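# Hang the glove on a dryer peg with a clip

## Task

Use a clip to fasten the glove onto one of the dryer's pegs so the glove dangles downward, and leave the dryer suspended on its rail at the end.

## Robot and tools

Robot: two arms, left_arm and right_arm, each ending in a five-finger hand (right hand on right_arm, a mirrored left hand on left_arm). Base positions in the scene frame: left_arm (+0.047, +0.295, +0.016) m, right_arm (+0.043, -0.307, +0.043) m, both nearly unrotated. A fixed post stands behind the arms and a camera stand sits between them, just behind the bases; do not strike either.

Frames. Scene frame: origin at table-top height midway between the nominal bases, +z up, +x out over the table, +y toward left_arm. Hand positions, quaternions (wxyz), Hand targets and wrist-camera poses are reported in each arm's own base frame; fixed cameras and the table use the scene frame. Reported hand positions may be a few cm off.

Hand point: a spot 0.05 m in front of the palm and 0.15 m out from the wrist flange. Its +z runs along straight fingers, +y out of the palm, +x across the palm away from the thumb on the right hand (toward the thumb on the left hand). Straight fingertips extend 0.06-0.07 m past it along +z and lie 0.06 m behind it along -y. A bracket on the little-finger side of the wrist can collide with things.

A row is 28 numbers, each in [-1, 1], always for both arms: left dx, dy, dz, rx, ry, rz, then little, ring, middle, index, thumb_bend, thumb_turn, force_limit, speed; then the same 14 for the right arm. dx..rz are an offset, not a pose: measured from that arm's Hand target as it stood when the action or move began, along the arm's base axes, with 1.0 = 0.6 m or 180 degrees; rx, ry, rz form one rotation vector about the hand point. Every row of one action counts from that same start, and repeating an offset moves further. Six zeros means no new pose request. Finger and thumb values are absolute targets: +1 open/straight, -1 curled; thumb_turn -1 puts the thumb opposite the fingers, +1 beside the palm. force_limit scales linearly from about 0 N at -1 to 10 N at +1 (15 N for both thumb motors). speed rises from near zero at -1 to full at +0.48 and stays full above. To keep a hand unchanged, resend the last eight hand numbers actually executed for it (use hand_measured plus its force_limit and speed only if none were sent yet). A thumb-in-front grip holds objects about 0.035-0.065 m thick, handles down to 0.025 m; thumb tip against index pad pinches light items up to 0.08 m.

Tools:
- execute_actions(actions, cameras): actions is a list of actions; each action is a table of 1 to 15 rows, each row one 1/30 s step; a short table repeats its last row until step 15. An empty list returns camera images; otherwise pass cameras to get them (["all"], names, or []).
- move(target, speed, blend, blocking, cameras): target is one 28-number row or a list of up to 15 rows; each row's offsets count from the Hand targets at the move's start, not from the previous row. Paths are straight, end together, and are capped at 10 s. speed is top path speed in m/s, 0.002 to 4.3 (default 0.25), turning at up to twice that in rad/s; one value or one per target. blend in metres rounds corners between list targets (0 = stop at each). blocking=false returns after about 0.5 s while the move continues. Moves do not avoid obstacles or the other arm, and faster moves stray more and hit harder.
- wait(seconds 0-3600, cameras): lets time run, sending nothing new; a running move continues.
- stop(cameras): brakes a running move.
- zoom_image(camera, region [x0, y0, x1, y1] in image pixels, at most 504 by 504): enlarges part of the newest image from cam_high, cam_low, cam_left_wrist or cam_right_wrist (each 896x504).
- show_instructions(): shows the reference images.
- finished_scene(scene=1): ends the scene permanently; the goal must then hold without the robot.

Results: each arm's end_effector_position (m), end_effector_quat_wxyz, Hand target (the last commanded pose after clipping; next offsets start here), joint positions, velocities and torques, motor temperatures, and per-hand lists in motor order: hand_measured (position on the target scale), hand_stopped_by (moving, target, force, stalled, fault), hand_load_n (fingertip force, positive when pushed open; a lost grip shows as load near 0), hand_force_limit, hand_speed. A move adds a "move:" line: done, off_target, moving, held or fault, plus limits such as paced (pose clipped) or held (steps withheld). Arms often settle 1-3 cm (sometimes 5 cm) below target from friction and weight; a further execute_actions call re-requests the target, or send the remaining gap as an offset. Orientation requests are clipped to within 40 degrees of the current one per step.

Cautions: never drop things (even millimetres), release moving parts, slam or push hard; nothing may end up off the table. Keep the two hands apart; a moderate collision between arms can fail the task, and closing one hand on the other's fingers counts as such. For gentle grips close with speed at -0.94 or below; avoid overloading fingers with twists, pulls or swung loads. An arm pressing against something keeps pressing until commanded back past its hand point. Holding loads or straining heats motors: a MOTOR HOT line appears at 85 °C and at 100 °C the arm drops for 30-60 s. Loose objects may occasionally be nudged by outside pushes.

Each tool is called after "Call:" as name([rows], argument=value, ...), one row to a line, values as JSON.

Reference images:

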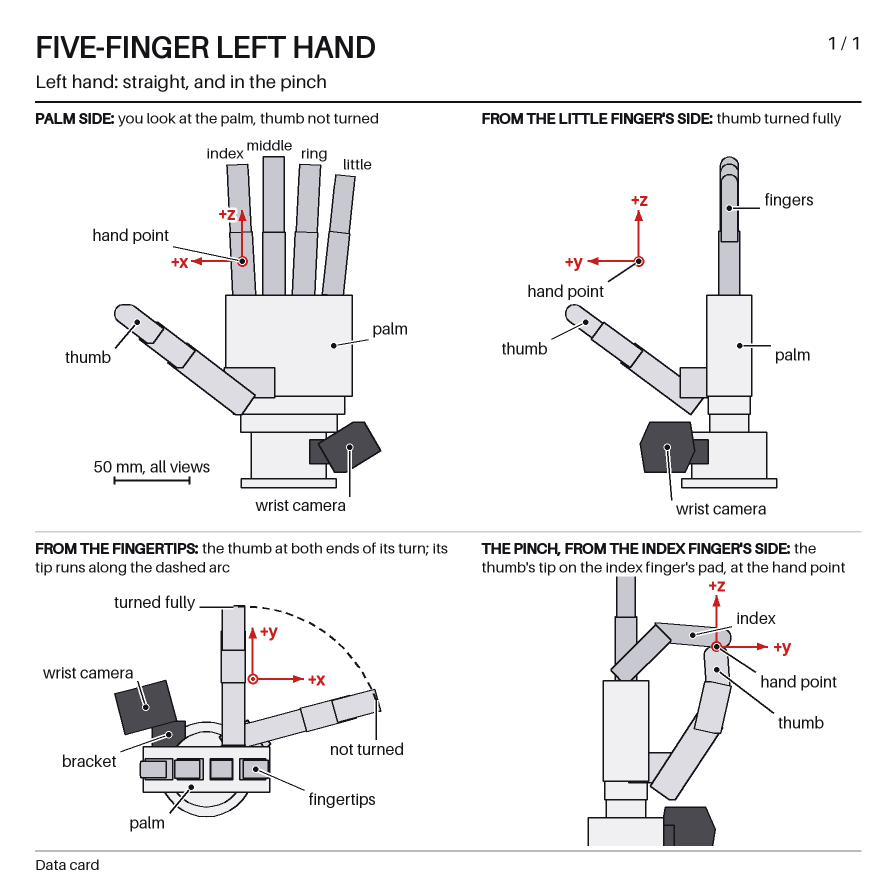

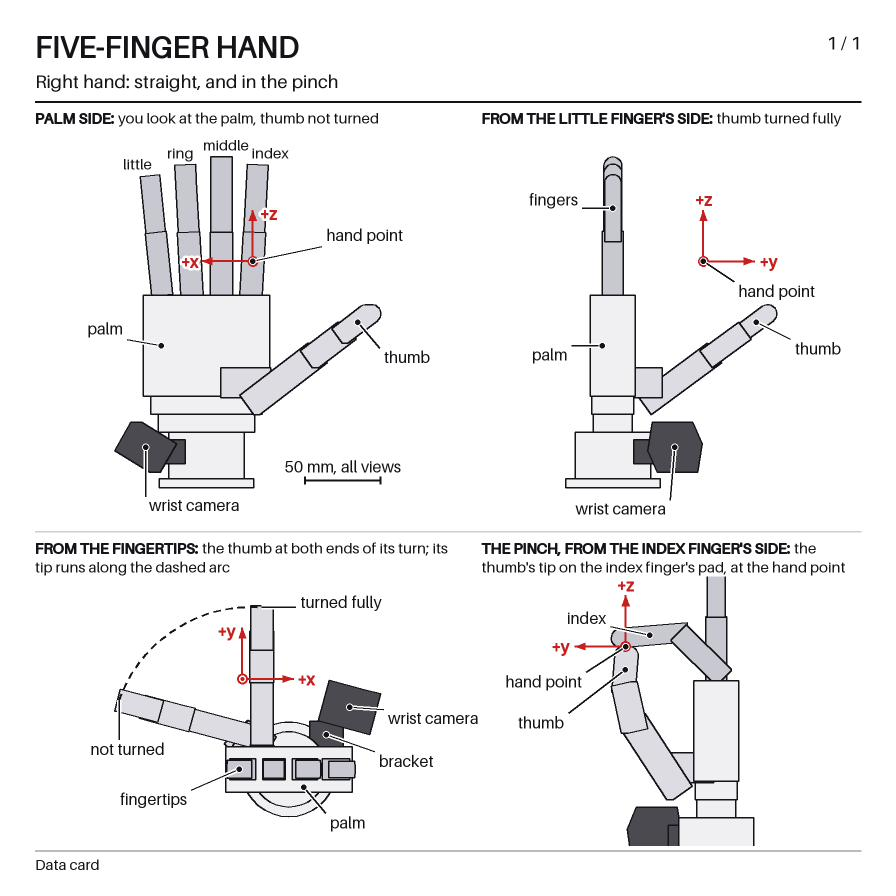

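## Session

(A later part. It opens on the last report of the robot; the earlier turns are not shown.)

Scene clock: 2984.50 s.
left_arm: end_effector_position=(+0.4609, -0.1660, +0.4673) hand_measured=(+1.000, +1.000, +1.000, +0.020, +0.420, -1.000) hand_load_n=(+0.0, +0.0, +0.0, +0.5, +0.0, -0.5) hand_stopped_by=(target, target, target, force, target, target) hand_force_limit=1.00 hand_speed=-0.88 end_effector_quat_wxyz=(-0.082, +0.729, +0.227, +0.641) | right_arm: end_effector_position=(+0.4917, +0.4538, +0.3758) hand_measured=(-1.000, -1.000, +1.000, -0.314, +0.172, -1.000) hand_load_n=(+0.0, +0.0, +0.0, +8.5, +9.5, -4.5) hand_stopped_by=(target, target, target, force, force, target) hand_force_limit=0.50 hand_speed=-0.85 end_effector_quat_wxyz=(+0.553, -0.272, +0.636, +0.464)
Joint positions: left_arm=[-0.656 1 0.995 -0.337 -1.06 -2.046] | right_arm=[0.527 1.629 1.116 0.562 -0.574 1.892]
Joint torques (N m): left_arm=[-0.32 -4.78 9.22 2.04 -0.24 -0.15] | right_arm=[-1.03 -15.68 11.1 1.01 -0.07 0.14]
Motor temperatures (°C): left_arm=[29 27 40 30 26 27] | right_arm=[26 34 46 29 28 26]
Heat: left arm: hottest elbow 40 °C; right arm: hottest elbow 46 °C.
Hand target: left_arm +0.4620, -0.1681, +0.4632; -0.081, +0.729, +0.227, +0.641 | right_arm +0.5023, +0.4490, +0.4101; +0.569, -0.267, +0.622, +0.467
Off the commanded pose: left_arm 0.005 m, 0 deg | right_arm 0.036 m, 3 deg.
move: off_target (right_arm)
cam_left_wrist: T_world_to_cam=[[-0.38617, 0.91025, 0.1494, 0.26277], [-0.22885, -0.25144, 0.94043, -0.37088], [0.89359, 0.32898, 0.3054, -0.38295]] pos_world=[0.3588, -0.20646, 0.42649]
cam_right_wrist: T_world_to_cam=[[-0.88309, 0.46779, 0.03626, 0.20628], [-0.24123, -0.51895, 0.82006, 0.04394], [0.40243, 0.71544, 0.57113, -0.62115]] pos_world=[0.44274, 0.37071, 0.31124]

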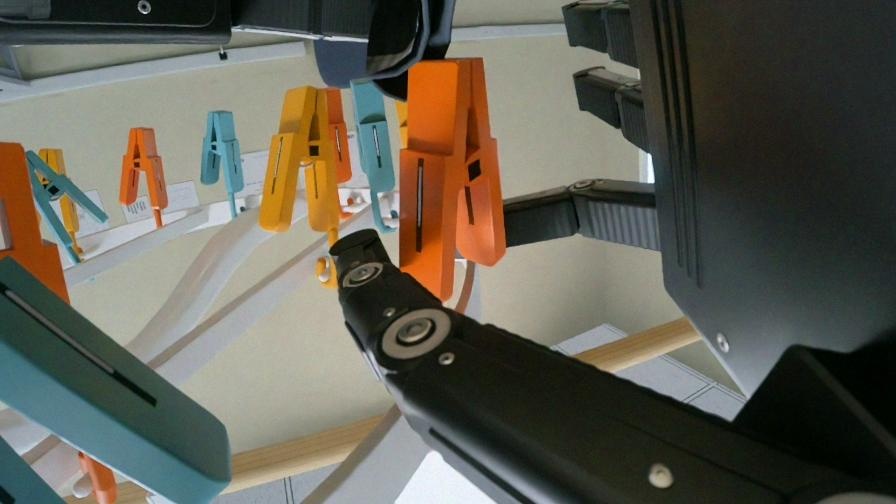

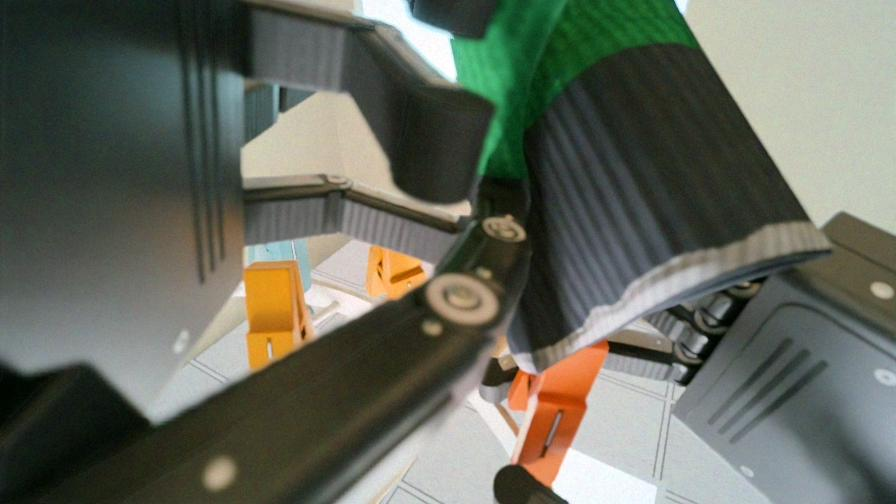

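Call:
move(target=[0,0,0,0,0,0,1,1,1,0.02,0.42,-1,1.0,-0.88,0,0,0,0,0,0,-1,-1,1,-0.24,0.26,-1,0.5,-0.92], cameras=["cam_left_wrist","cam_right_wrist"])

Call:
zoom_image(camera="cam_left_wrist", region=[330, 0, 480, 110])

Scene clock: 3000.90 s.
left_arm: end_effector_position=(+0.4609, -0.1660, +0.4673) hand_measured=(+1.000, +1.000, +1.000, +0.020, +0.420, -1.000) hand_load_n=(+0.0, +0.0, +0.0, +0.0, +0.0, +0.0) hand_stopped_by=(target, target, target, force, target, target) hand_force_limit=1.00 hand_speed=-0.88 end_effector_quat_wxyz=(-0.082, +0.729, +0.227, +0.641) | right_arm: end_effector_position=(+0.4917, +0.4538, +0.3758) hand_measured=(-1.000, -1.000, +1.000, -0.240, +0.260, -1.000) hand_load_n=(+0.0, +0.0, +0.0, +0.0, +0.0, -0.5) hand_stopped_by=(target, target, target, target, target, target) hand_force_limit=0.50 hand_speed=-0.92 end_effector_quat_wxyz=(+0.553, -0.272, +0.636, +0.464)
Joint positions: left_arm=[-0.656 1 0.995 -0.337 -1.06 -2.046] | right_arm=[0.527 1.629 1.116 0.562 -0.574 1.892]
Joint torques (N m): left_arm=[-0.38 -4.78 9.21 2.04 -0.25 -0.14] | right_arm=[-0.97 -15.38 11.08 1.07 -0.05 0.12]
Heat: left arm: hottest elbow 40 °C; right arm: hottest elbow 46 °C.
Hand target: left_arm +0.4620, -0.1681, +0.4632; -0.081, +0.729, +0.227, +0.641 | right_arm +0.5023, +0.4490, +0.4102; +0.569, -0.267, +0.622, +0.467
Off the commanded pose: left_arm 0.005 m, 0 deg | right_arm 0.036 m, 3 deg.
move: done
cam_left_wrist: T_world_to_cam=[[-0.38617, 0.91025, 0.1494, 0.26277], [-0.22885, -0.25144, 0.94043, -0.37088], [0.89359, 0.32898, 0.3054, -0.38295]] pos_world=[0.3588, -0.20646, 0.42649]
cam_right_wrist: T_world_to_cam=[[-0.88309, 0.46779, 0.03626, 0.20628], [-0.24123, -0.51895, 0.82006, 0.04394], [0.40243, 0.71544, 0.57113, -0.62115]] pos_world=[0.44274, 0.37071, 0.31124]

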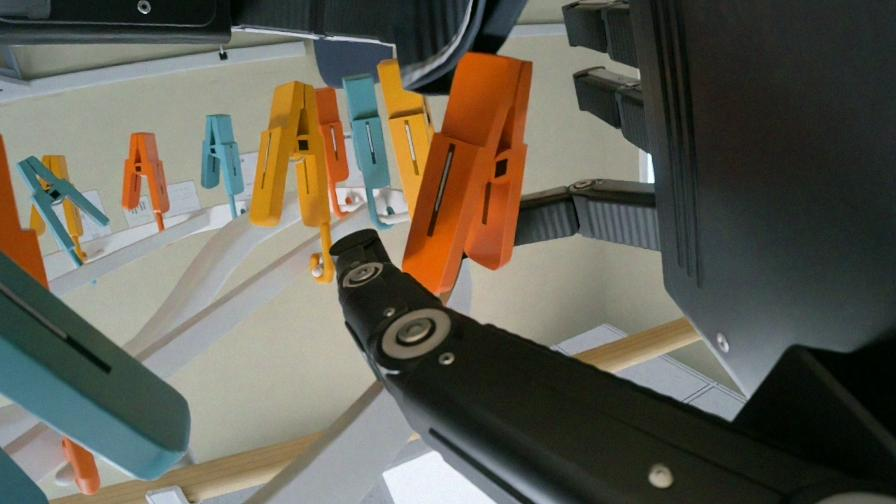

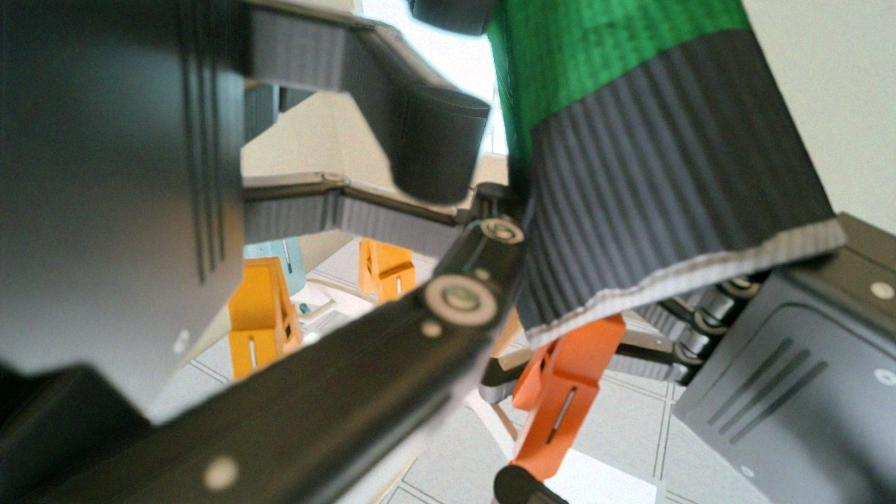

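Scaled by 3.360 from the camera's image (finer frame: 1280x720).

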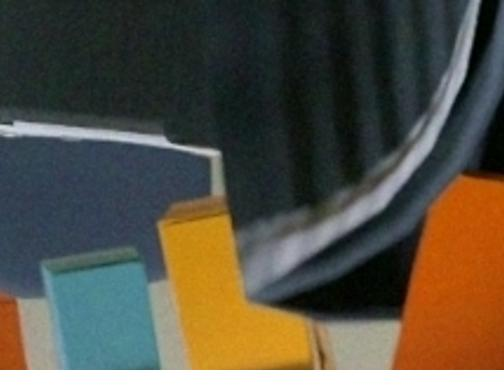

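Call:
wait(seconds=1, cameras=["all"])

Call:
zoom_image(camera="cam_high", region=[400, 240, 500, 390])

Call:
zoom_image(camera="cam_low", region=[80, 0, 330, 130])

Call:
zoom_image(camera="cam_left_wrist", region=[380, 0, 560, 90])

Scene clock: 3010.57 s.
left_arm: end_effector_position=(+0.4609, -0.1660, +0.4673) hand_measured=(+1.000, +1.000, +1.000, +0.020, +0.420, -1.000) hand_load_n=(+0.0, +0.0, +0.0, +0.0, +0.0, +0.0) hand_stopped_by=(target, target, target, force, target, target) hand_force_limit=1.00 hand_speed=-0.88 end_effector_quat_wxyz=(-0.082, +0.729, +0.227, +0.641) | right_arm: end_effector_position=(+0.4916, +0.4538, +0.3761) hand_measured=(-1.000, -1.000, +1.000, -0.240, +0.260, -1.000) hand_load_n=(+0.0, +0.0, +0.0, +0.0, +0.0, +0.0) hand_stopped_by=(target, target, target, target, target, target) hand_force_limit=0.50 hand_speed=-0.92 end_effector_quat_wxyz=(+0.553, -0.272, +0.636, +0.464)
Joint positions: left_arm=[-0.656 1 0.995 -0.337 -1.06 -2.046] | right_arm=[0.527 1.628 1.116 0.562 -0.574 1.892]
Joint torques (N m): left_arm=[-0.32 -4.84 9.24 2.09 -0.25 -0.15] | right_arm=[-0.91 -15.56 11.07 0.96 -0.05 0.16]
Heat: left arm: hottest elbow 40 °C; right arm: hottest elbow 46 °C.
Hand target: left_arm +0.4620, -0.1681, +0.4632; -0.081, +0.729, +0.227, +0.641 | right_arm +0.5023, +0.4490, +0.4102; +0.569, -0.267, +0.622, +0.467
Off the commanded pose: left_arm 0.005 m, 0 deg | right_arm 0.036 m, 3 deg.
wait: 1.00 s; at rest from the start
cam_left_wrist: T_world_to_cam=[[-0.38617, 0.91025, 0.1494, 0.26277], [-0.22885, -0.25144, 0.94043, -0.37088], [0.89359, 0.32898, 0.3054, -0.38295]] pos_world=[0.3588, -0.20646, 0.42649]
cam_right_wrist: T_world_to_cam=[[-0.8831, 0.4678, 0.036, 0.20631], [-0.24156, -0.5191, 0.81987, 0.04396], [0.40222, 0.71533, 0.57142, -0.62111]] pos_world=[0.44264, 0.37061, 0.31145]

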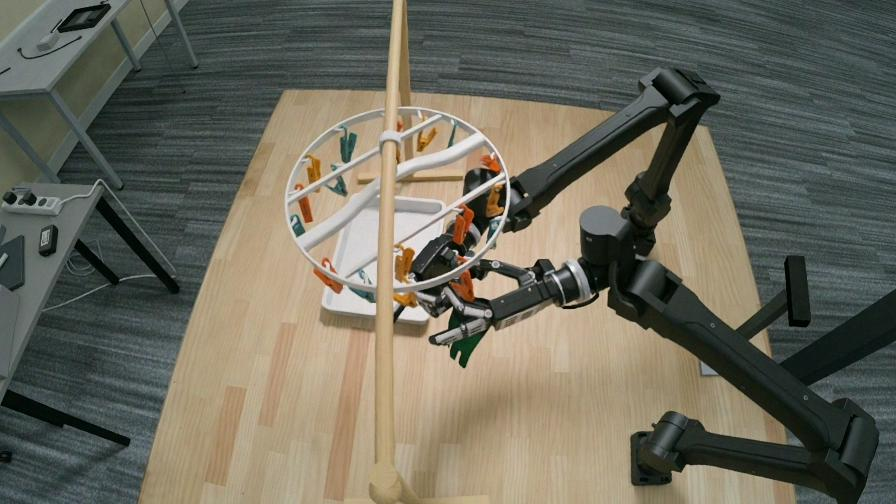

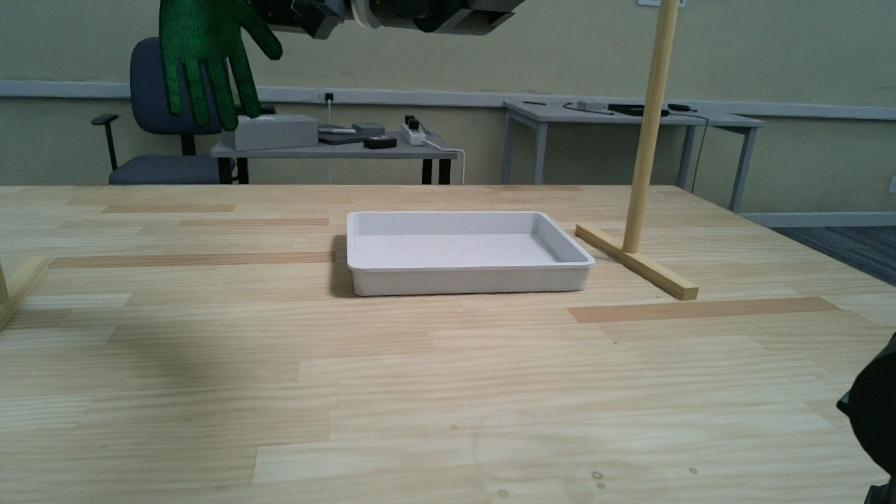

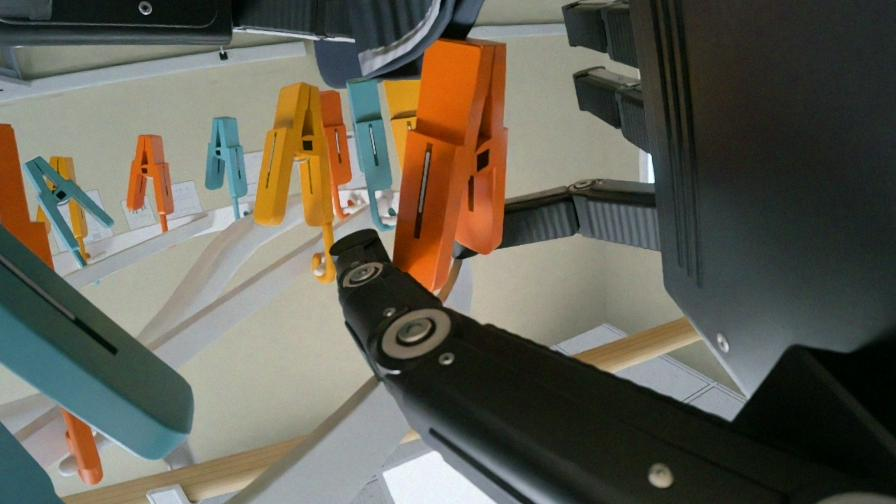

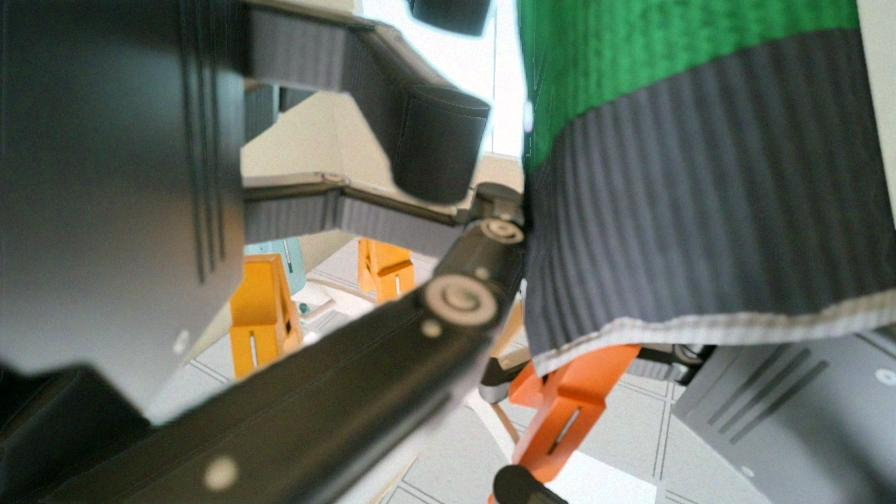

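Scaled by 3.360 from the camera's image (finer frame: 1280x720).

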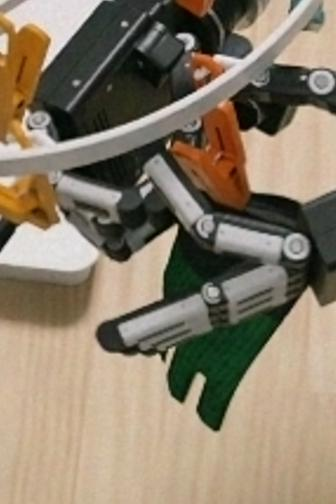

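Scaled by 2.016 from the camera's image (finer frame: 1280x720).

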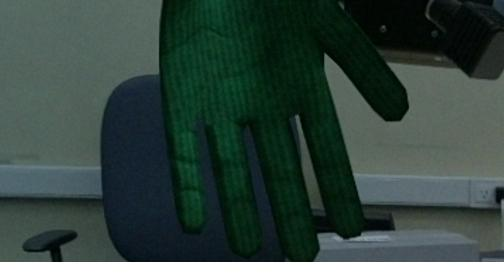

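Scaled by 2.800 from the camera's image (finer frame: 1280x720).

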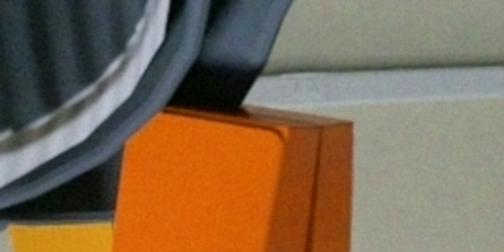

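Call:
move(target=[0,0,0,0,0,0,1,1,1,0.02,0.42,-1,1.0,-0.88,0,0,0,0,0,0,-1,-1,1,0.5,0.55,-1,0.5,-0.85], cameras=["cam_left_wrist","cam_right_wrist","cam_low"])

Scene clock: 3020.27 s.
left_arm: end_effector_position=(+0.4609, -0.1660, +0.4673) hand_measured=(+1.000, +1.000, +1.000, +0.020, +0.420, -1.000) hand_load_n=(+0.0, +0.0, +0.0, +0.0, +0.0, +0.0) hand_stopped_by=(target, target, target, force, target, target) hand_force_limit=1.00 hand_speed=-0.88 end_effector_quat_wxyz=(-0.082, +0.729, +0.227, +0.641) | right_arm: end_effector_position=(+0.4916, +0.4538, +0.3761) hand_measured=(-1.000, -1.000, +1.000, +0.500, +0.550, -1.000) hand_load_n=(+0.0, +0.0, +0.0, +0.0, -0.5, -0.5) hand_stopped_by=(target, target, target, target, target, target) hand_force_limit=0.50 hand_speed=-0.85 end_effector_quat_wxyz=(+0.553, -0.272, +0.636, +0.464)
Joint positions: left_arm=[-0.656 1 0.995 -0.337 -1.06 -2.046] | right_arm=[0.527 1.628 1.116 0.562 -0.574 1.892]
Joint torques (N m): left_arm=[-0.32 -4.72 9.21 2.04 -0.24 -0.14] | right_arm=[-1.08 -15.79 10.97 1.07 -0.09 0.14]
Heat: left arm: hottest elbow 40 °C; right arm: hottest elbow 47 °C.
Hand target: left_arm +0.4620, -0.1681, +0.4632; -0.081, +0.729, +0.227, +0.641 | right_arm +0.5023, +0.4490, +0.4102; +0.569, -0.267, +0.622, +0.467
Off the commanded pose: left_arm 0.005 m, 0 deg | right_arm 0.036 m, 3 deg.
move: done
cam_left_wrist: T_world_to_cam=[[-0.38617, 0.91025, 0.1494, 0.26277], [-0.22885, -0.25144, 0.94043, -0.37088], [0.89359, 0.32898, 0.3054, -0.38295]] pos_world=[0.3588, -0.20646, 0.42649]
cam_right_wrist: T_world_to_cam=[[-0.8831, 0.4678, 0.036, 0.20631], [-0.24156, -0.5191, 0.81987, 0.04396], [0.40222, 0.71533, 0.57142, -0.62111]] pos_world=[0.44264, 0.37061, 0.31145]
Images, in order (width x height): cam_low 896x504, cam_left_wrist 896x504, cam_right_wrist 896x504.

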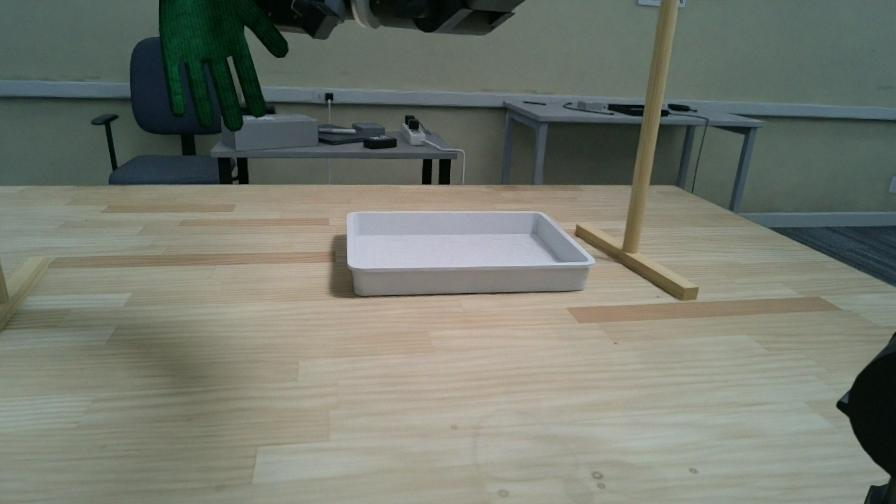

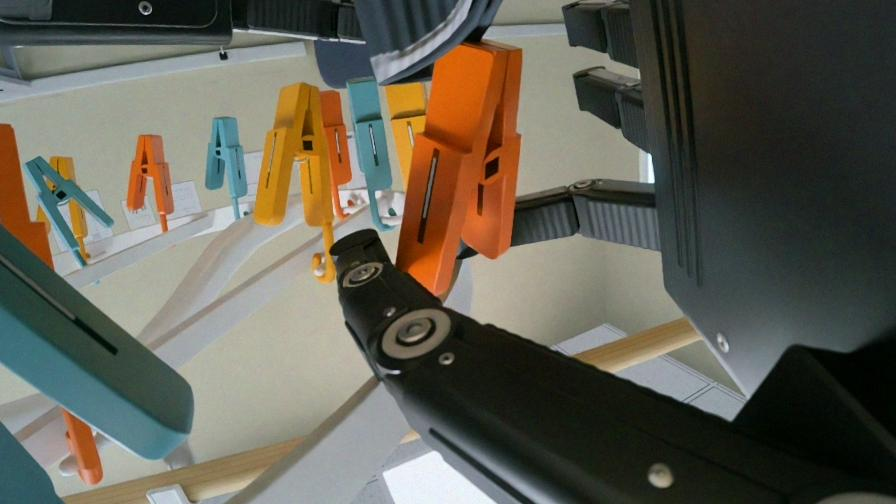

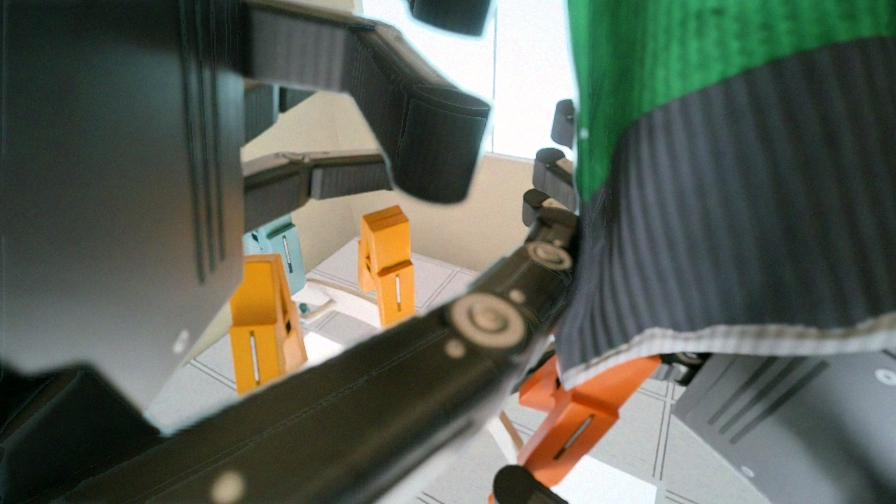

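Call:
zoom_image(camera="cam_right_wrist", region=[420, 80, 700, 420])

Call:
zoom_image(camera="cam_left_wrist", region=[300, 0, 560, 110])

Scaled by 1.482 from the camera's image (finer frame: 1280x720).

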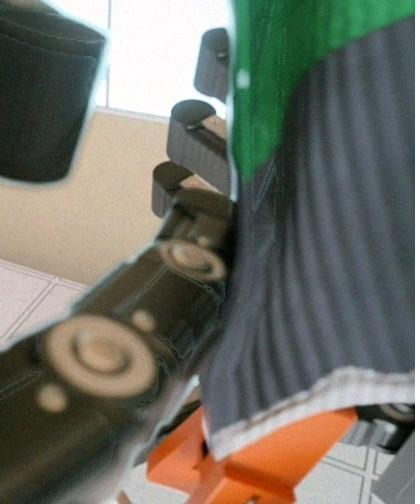

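Scaled by 1.938 from the camera's image (finer frame: 1280x720).

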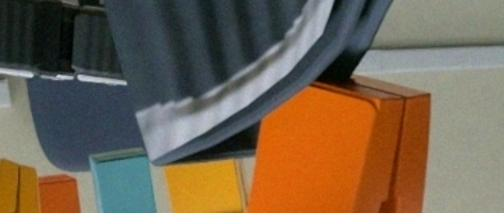

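Call:
move(target=[0,0,0,0,0,0,1,1,1,0.02,0.42,-1,1.0,-0.88,0,0,0,0,0,0,-1,-1,1,1,0.2,-1,0.5,-0.85], cameras=["cam_left_wrist","cam_right_wrist","cam_low"])

Scene clock: 3043.33 s.
left_arm: end_effector_position=(+0.4609, -0.1660, +0.4673) hand_measured=(+1.000, +1.000, +1.000, +0.020, +0.420, -1.000) hand_load_n=(+0.0, +0.0, +0.0, +0.0, +0.0, +0.0) hand_stopped_by=(target, target, target, force, target, target) hand_force_limit=1.00 hand_speed=-0.88 end_effector_quat_wxyz=(-0.082, +0.729, +0.227, +0.641) | right_arm: end_effector_position=(+0.4916, +0.4538, +0.3761) hand_measured=(-1.000, -1.000, +1.000, +1.000, +0.200, -1.000) hand_load_n=(+0.0, +0.0, +0.0, +0.0, +0.0, -0.5) hand_stopped_by=(target, target, target, target, target, target) hand_force_limit=0.50 hand_speed=-0.85 end_effector_quat_wxyz=(+0.553, -0.272, +0.636, +0.464)
Joint positions: left_arm=[-0.656 1 0.995 -0.337 -1.06 -2.046] | right_arm=[0.527 1.628 1.116 0.562 -0.574 1.892]
Joint torques (N m): left_arm=[-0.38 -4.72 9.25 2.09 -0.25 -0.14] | right_arm=[-1.14 -15.74 11 0.91 -0.06 0.13]
Heat: left arm: hottest elbow 40 °C; right arm: hottest elbow 47 °C.
Hand target: left_arm +0.4620, -0.1681, +0.4632; -0.081, +0.729, +0.227, +0.641 | right_arm +0.5023, +0.4490, +0.4102; +0.569, -0.267, +0.622, +0.467
Off the commanded pose: left_arm 0.005 m, 0 deg | right_arm 0.036 m, 3 deg.
move: done
cam_left_wrist: T_world_to_cam=[[-0.38617, 0.91025, 0.1494, 0.26277], [-0.22885, -0.25144, 0.94043, -0.37088], [0.89359, 0.32898, 0.3054, -0.38295]] pos_world=[0.3588, -0.20646, 0.42649]
cam_right_wrist: T_world_to_cam=[[-0.8831, 0.4678, 0.036, 0.20631], [-0.24156, -0.5191, 0.81987, 0.04396], [0.40222, 0.71533, 0.57142, -0.62111]] pos_world=[0.44264, 0.37061, 0.31145]
Images, in order (width x height): cam_low 896x504, cam_left_wrist 896x504, cam_right_wrist 896x504.

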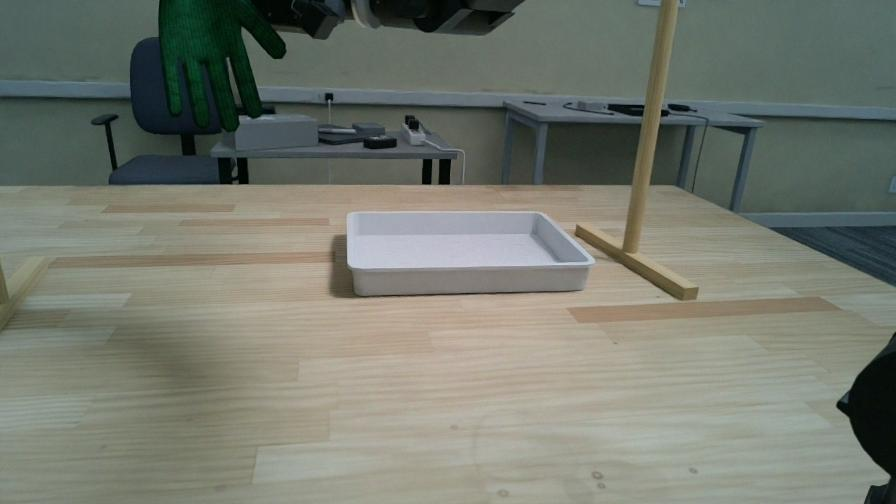

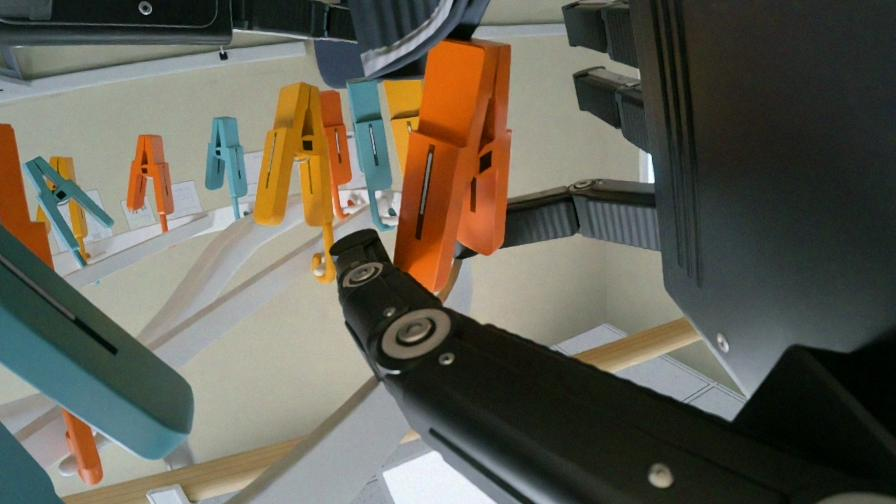

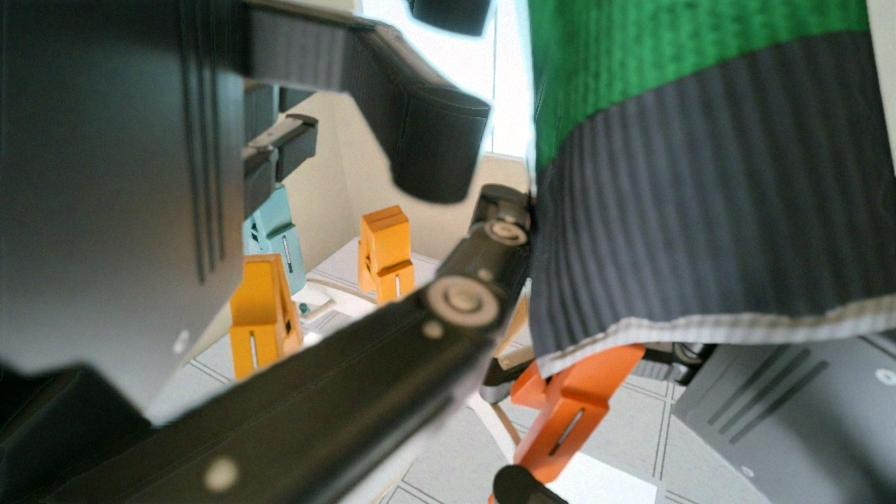

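Call:
move(target=[0,0,0,0,0,0,1,1,1,0.02,0.42,-1,1.0,-0.88,0,0,0,0,0,0,-1,-1,1,1,-0.4,-1,0.0,-0.8], cameras=["cam_right_wrist"])

Scene clock: 3061.77 s.
left_arm: end_effector_position=(+0.4609, -0.1660, +0.4673) hand_measured=(+1.000, +1.000, +1.000, +0.020, +0.420, -1.000) hand_load_n=(+0.0, +0.0, +0.0, +0.0, +0.0, -0.5) hand_stopped_by=(target, target, target, force, target, target) hand_force_limit=1.00 hand_speed=-0.88 end_effector_quat_wxyz=(-0.082, +0.729, +0.227, +0.641) | right_arm: end_effector_position=(+0.4916, +0.4538, +0.3761) hand_measured=(-1.000, -1.000, +1.000, +1.000, -0.400, -1.000) hand_load_n=(+0.0, +0.0, +0.0, +0.0, +0.0, -0.5) hand_stopped_by=(target, target, target, target, target, target) hand_force_limit=0.00 hand_speed=-0.80 end_effector_quat_wxyz=(+0.553, -0.272, +0.636, +0.464)
Joint positions: left_arm=[-0.656 1 0.995 -0.337 -1.06 -2.046] | right_arm=[0.527 1.628 1.116 0.562 -0.574 1.892]
Joint torques (N m): left_arm=[-0.32 -4.78 9.22 2.09 -0.25 -0.15] | right_arm=[-0.85 -15.56 11.03 1.05 -0.06 0.13]
Heat: left arm: hottest elbow 40 °C; right arm: hottest elbow 47 °C.
Hand target: left_arm +0.4620, -0.1681, +0.4632; -0.081, +0.729, +0.227, +0.641 | right_arm +0.5023, +0.4490, +0.4101; +0.569, -0.267, +0.622, +0.467
Off the commanded pose: left_arm 0.005 m, 0 deg | right_arm 0.036 m, 3 deg.
move: done
cam_right_wrist: T_world_to_cam=[[-0.8831, 0.4678, 0.036, 0.20631], [-0.24156, -0.5191, 0.81987, 0.04396], [0.40222, 0.71533, 0.57142, -0.62111]] pos_world=[0.44264, 0.37061, 0.31145]

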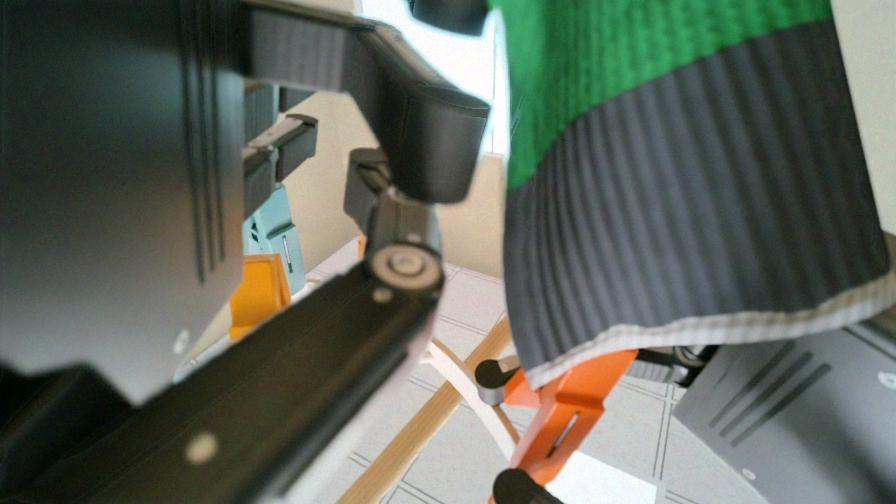

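Call:
move([
  [0,0,0,0,0,0,1,1,1,0.02,0.42,-1,1.0,-0.88,0.012,-0.013,-0.117,0,0,0,-1,-1,1,1,-0.4,-1,0.0,-0.8],
  [0,0,0,0,0,0,1,1,1,0.02,0.42,-1,1.0,-0.88,-0.04,-0.18,-0.117,0,0,0,-1,-1,1,1,-0.4,-1,0.0,-0.8],
], speed=0.06, cameras=["all"])

Scene clock: 3074.53 s.
left_arm: end_effector_position=(+0.4609, -0.1660, +0.4673) hand_measured=(+1.000, +1.000, +1.000, +0.020, +0.420, -1.000) hand_load_n=(+0.0, +0.0, +0.0, +0.0, +0.0, -0.5) hand_stopped_by=(target, target, target, force, target, target) hand_force_limit=1.00 hand_speed=-0.88 end_effector_quat_wxyz=(-0.082, +0.729, +0.227, +0.641) | right_arm: end_effector_position=(+0.4788, +0.3502, +0.3348) hand_measured=(-1.000, -1.000, +1.000, +1.000, -0.400, -1.000) hand_load_n=(+0.0, +0.0, +0.0, +0.0, +0.0, +0.0) hand_stopped_by=(target, target, target, target, target, target) hand_force_limit=0.00 hand_speed=-0.80 end_effector_quat_wxyz=(+0.564, -0.273, +0.625, +0.466)
Joint positions: left_arm=[-0.656 1 0.995 -0.337 -1.06 -2.046] | right_arm=[0.348 1.581 0.901 0.777 -0.752 1.915]
Joint torques (N m): left_arm=[-0.26 -4.66 9.25 2.09 -0.25 -0.14] | right_arm=[-1.26 -14.04 6 2.09 -0.02 0.14]
Heat: left arm: hottest elbow 40 °C; right arm: hottest elbow 48 °C.
Hand target: left_arm +0.4620, -0.1681, +0.4632; -0.081, +0.729, +0.227, +0.641 | right_arm +0.4784, +0.3410, +0.3401; +0.569, -0.267, +0.622, +0.467
Off the commanded pose: left_arm 0.005 m, 0 deg | right_arm 0.011 m, 1 deg.
move: off_target (right_arm)
cam_left_wrist: T_world_to_cam=[[-0.38617, 0.91025, 0.1494, 0.26277], [-0.22885, -0.25144, 0.94043, -0.37088], [0.89359, 0.32898, 0.3054, -0.38295]] pos_world=[0.3588, -0.20646, 0.42649]
cam_right_wrist: T_world_to_cam=[[-0.88355, 0.46785, 0.02125, 0.25006], [-0.26326, -0.53369, 0.80366, 0.04185], [0.38734, 0.70448, 0.59471, -0.51512]] pos_world=[0.43149, 0.26824, 0.2674]

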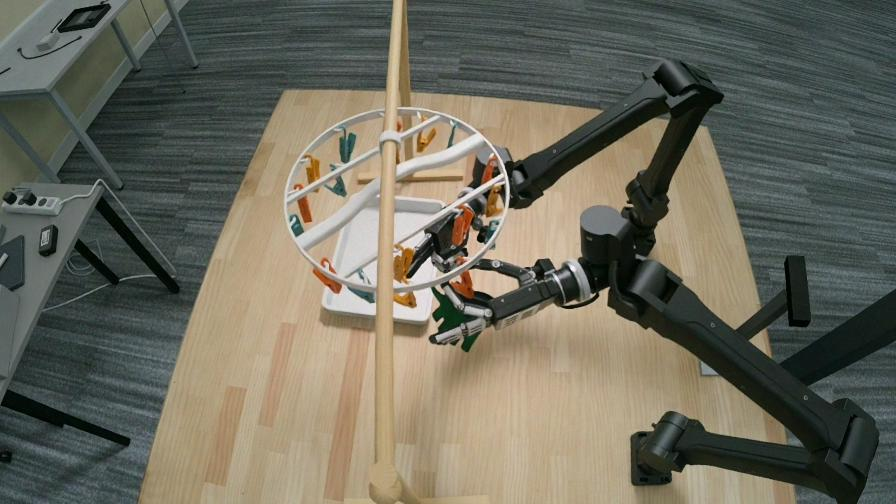

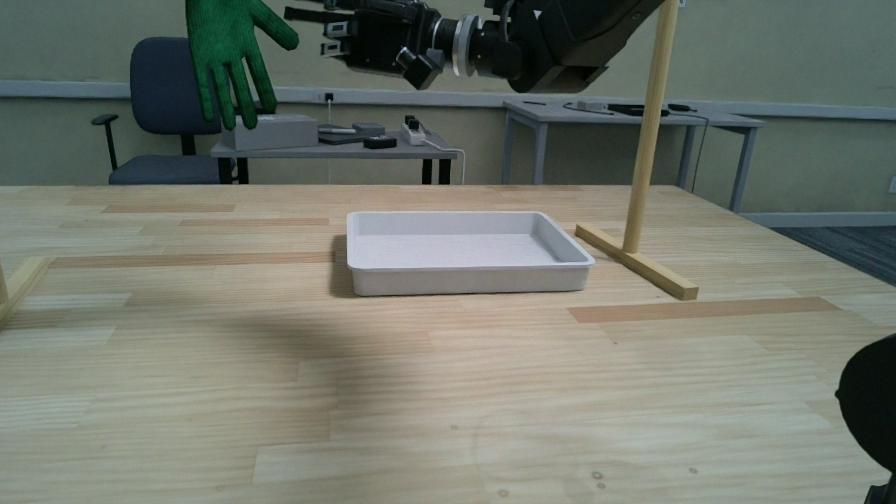

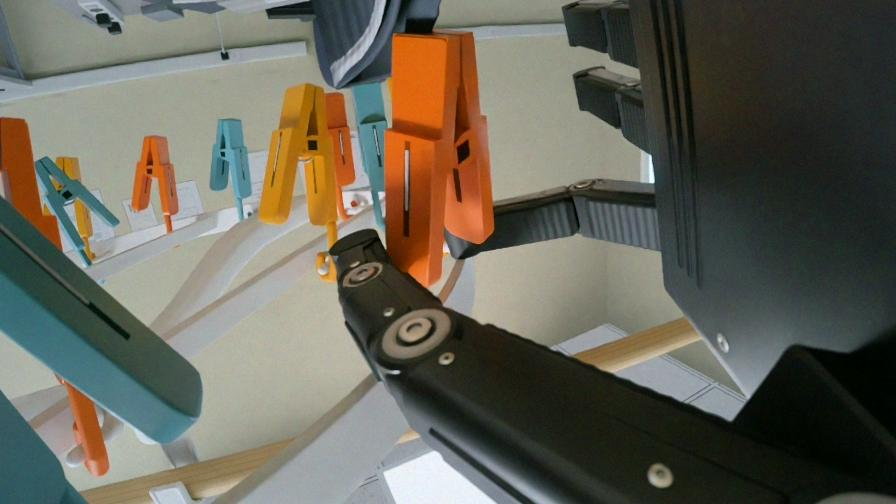

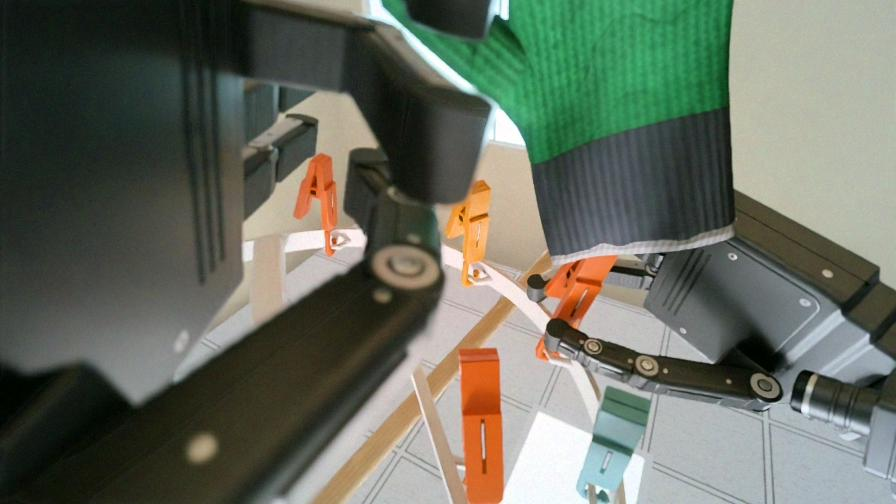

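Call:
zoom_image(camera="cam_high", region=[410, 240, 510, 370])

Call:
zoom_image(camera="cam_right_wrist", region=[500, 80, 896, 460])

Call:
zoom_image(camera="cam_left_wrist", region=[280, 0, 500, 130])

Scaled by 3.877 from the camera's image (finer frame: 1280x720).

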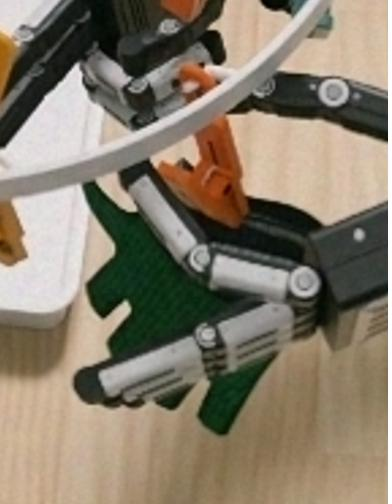

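Scaled by 1.273 from the camera's image (finer frame: 1280x720).

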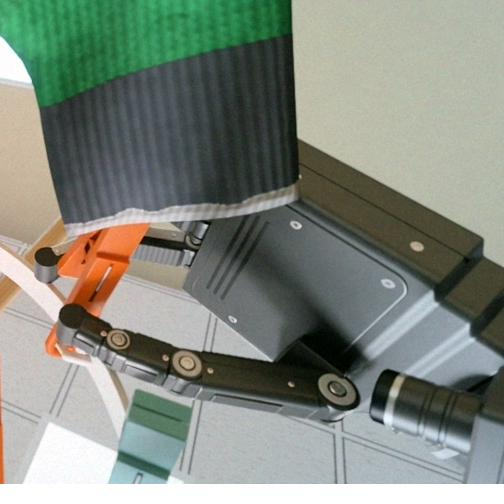

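Scaled by 2.291 from the camera's image (finer frame: 1280x720).

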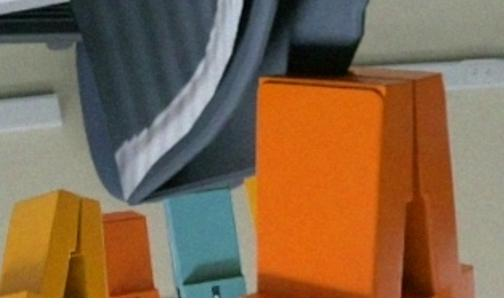

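Call:
move(target=[0,0,0,0,0,0,1,1,1,0.3,0.6,-1,1.0,-0.85,0,0,0,0,0,0,-1,-1,1,1,-0.4,-1,0.0,-0.8], cameras=["cam_left_wrist","cam_right_wrist"])

Scene clock: 3097.50 s.
left_arm: end_effector_position=(+0.4609, -0.1660, +0.4673) hand_measured=(+1.000, +1.000, +1.000, +0.300, +0.600, -1.000) hand_load_n=(+0.5, +0.0, +0.0, +0.0, +0.0, -0.5) hand_stopped_by=(target, target, target, target, target, target) hand_force_limit=1.00 hand_speed=-0.85 end_effector_quat_wxyz=(-0.082, +0.729, +0.227, +0.641) | right_arm: end_effector_position=(+0.4787, +0.3502, +0.3347) hand_measured=(-1.000, -1.000, +1.000, +1.000, -0.400, -1.000) hand_load_n=(+0.0, +0.0, +0.0, +0.0, +0.0, +0.0) hand_stopped_by=(target, target, target, target, target, target) hand_force_limit=0.00 hand_speed=-0.80 end_effector_quat_wxyz=(+0.564, -0.273, +0.625, +0.466)
Joint positions: left_arm=[-0.656 1 0.995 -0.337 -1.06 -2.046] | right_arm=[0.348 1.581 0.901 0.777 -0.753 1.916]
Joint torques (N m): left_arm=[-0.32 -4.72 9.25 2.07 -0.26 -0.14] | right_arm=[-0.73 -13.63 5.94 2.11 -0.03 0.15]
Heat: left arm: hottest elbow 40 °C; right arm: hottest elbow 47 °C.
Hand target: left_arm +0.4620, -0.1681, +0.4632; -0.081, +0.729, +0.227, +0.641 | right_arm +0.4783, +0.3410, +0.3400; +0.569, -0.267, +0.622, +0.467
Off the commanded pose: left_arm 0.005 m, 0 deg | right_arm 0.011 m, 1 deg.
move: done
cam_left_wrist: T_world_to_cam=[[-0.38617, 0.91025, 0.1494, 0.26277], [-0.22885, -0.25144, 0.94043, -0.37088], [0.89359, 0.32898, 0.3054, -0.38295]] pos_world=[0.3588, -0.20646, 0.42649]
cam_right_wrist: T_world_to_cam=[[-0.88372, 0.46749, 0.02217, 0.2499], [-0.26229, -0.53394, 0.80381, 0.04152], [0.38761, 0.70452, 0.59448, -0.51509]] pos_world=[0.43139, 0.26824, 0.2673]

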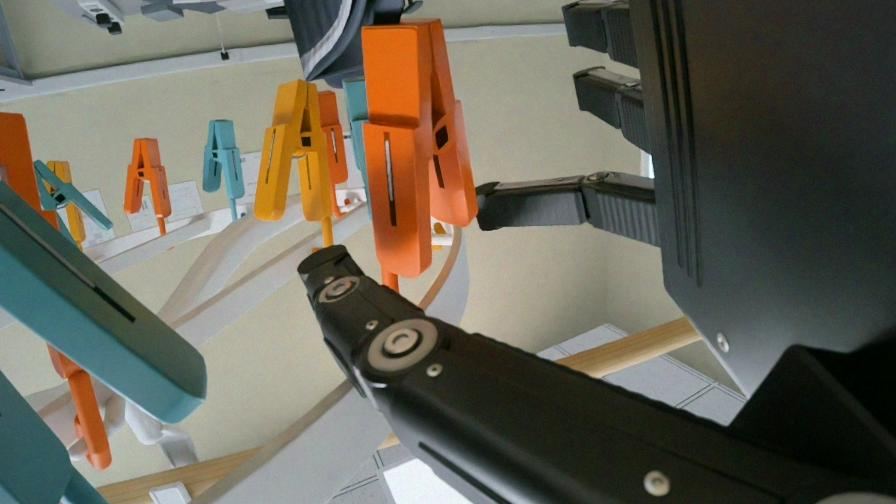

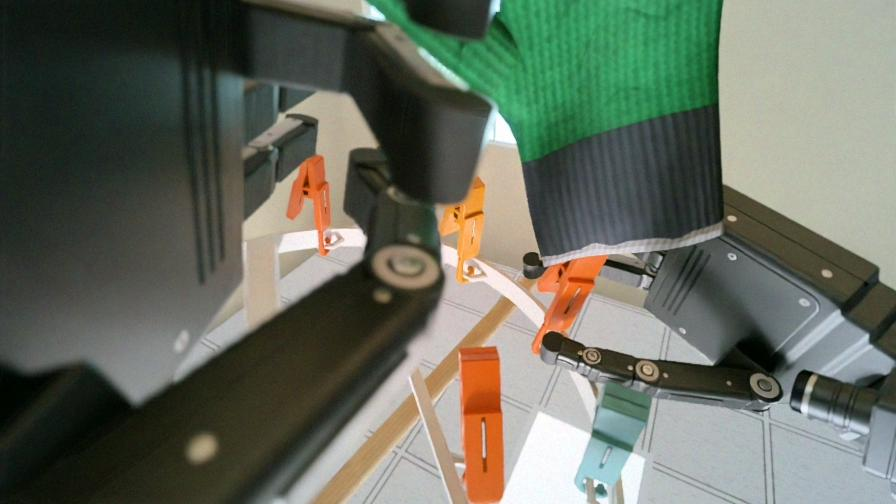

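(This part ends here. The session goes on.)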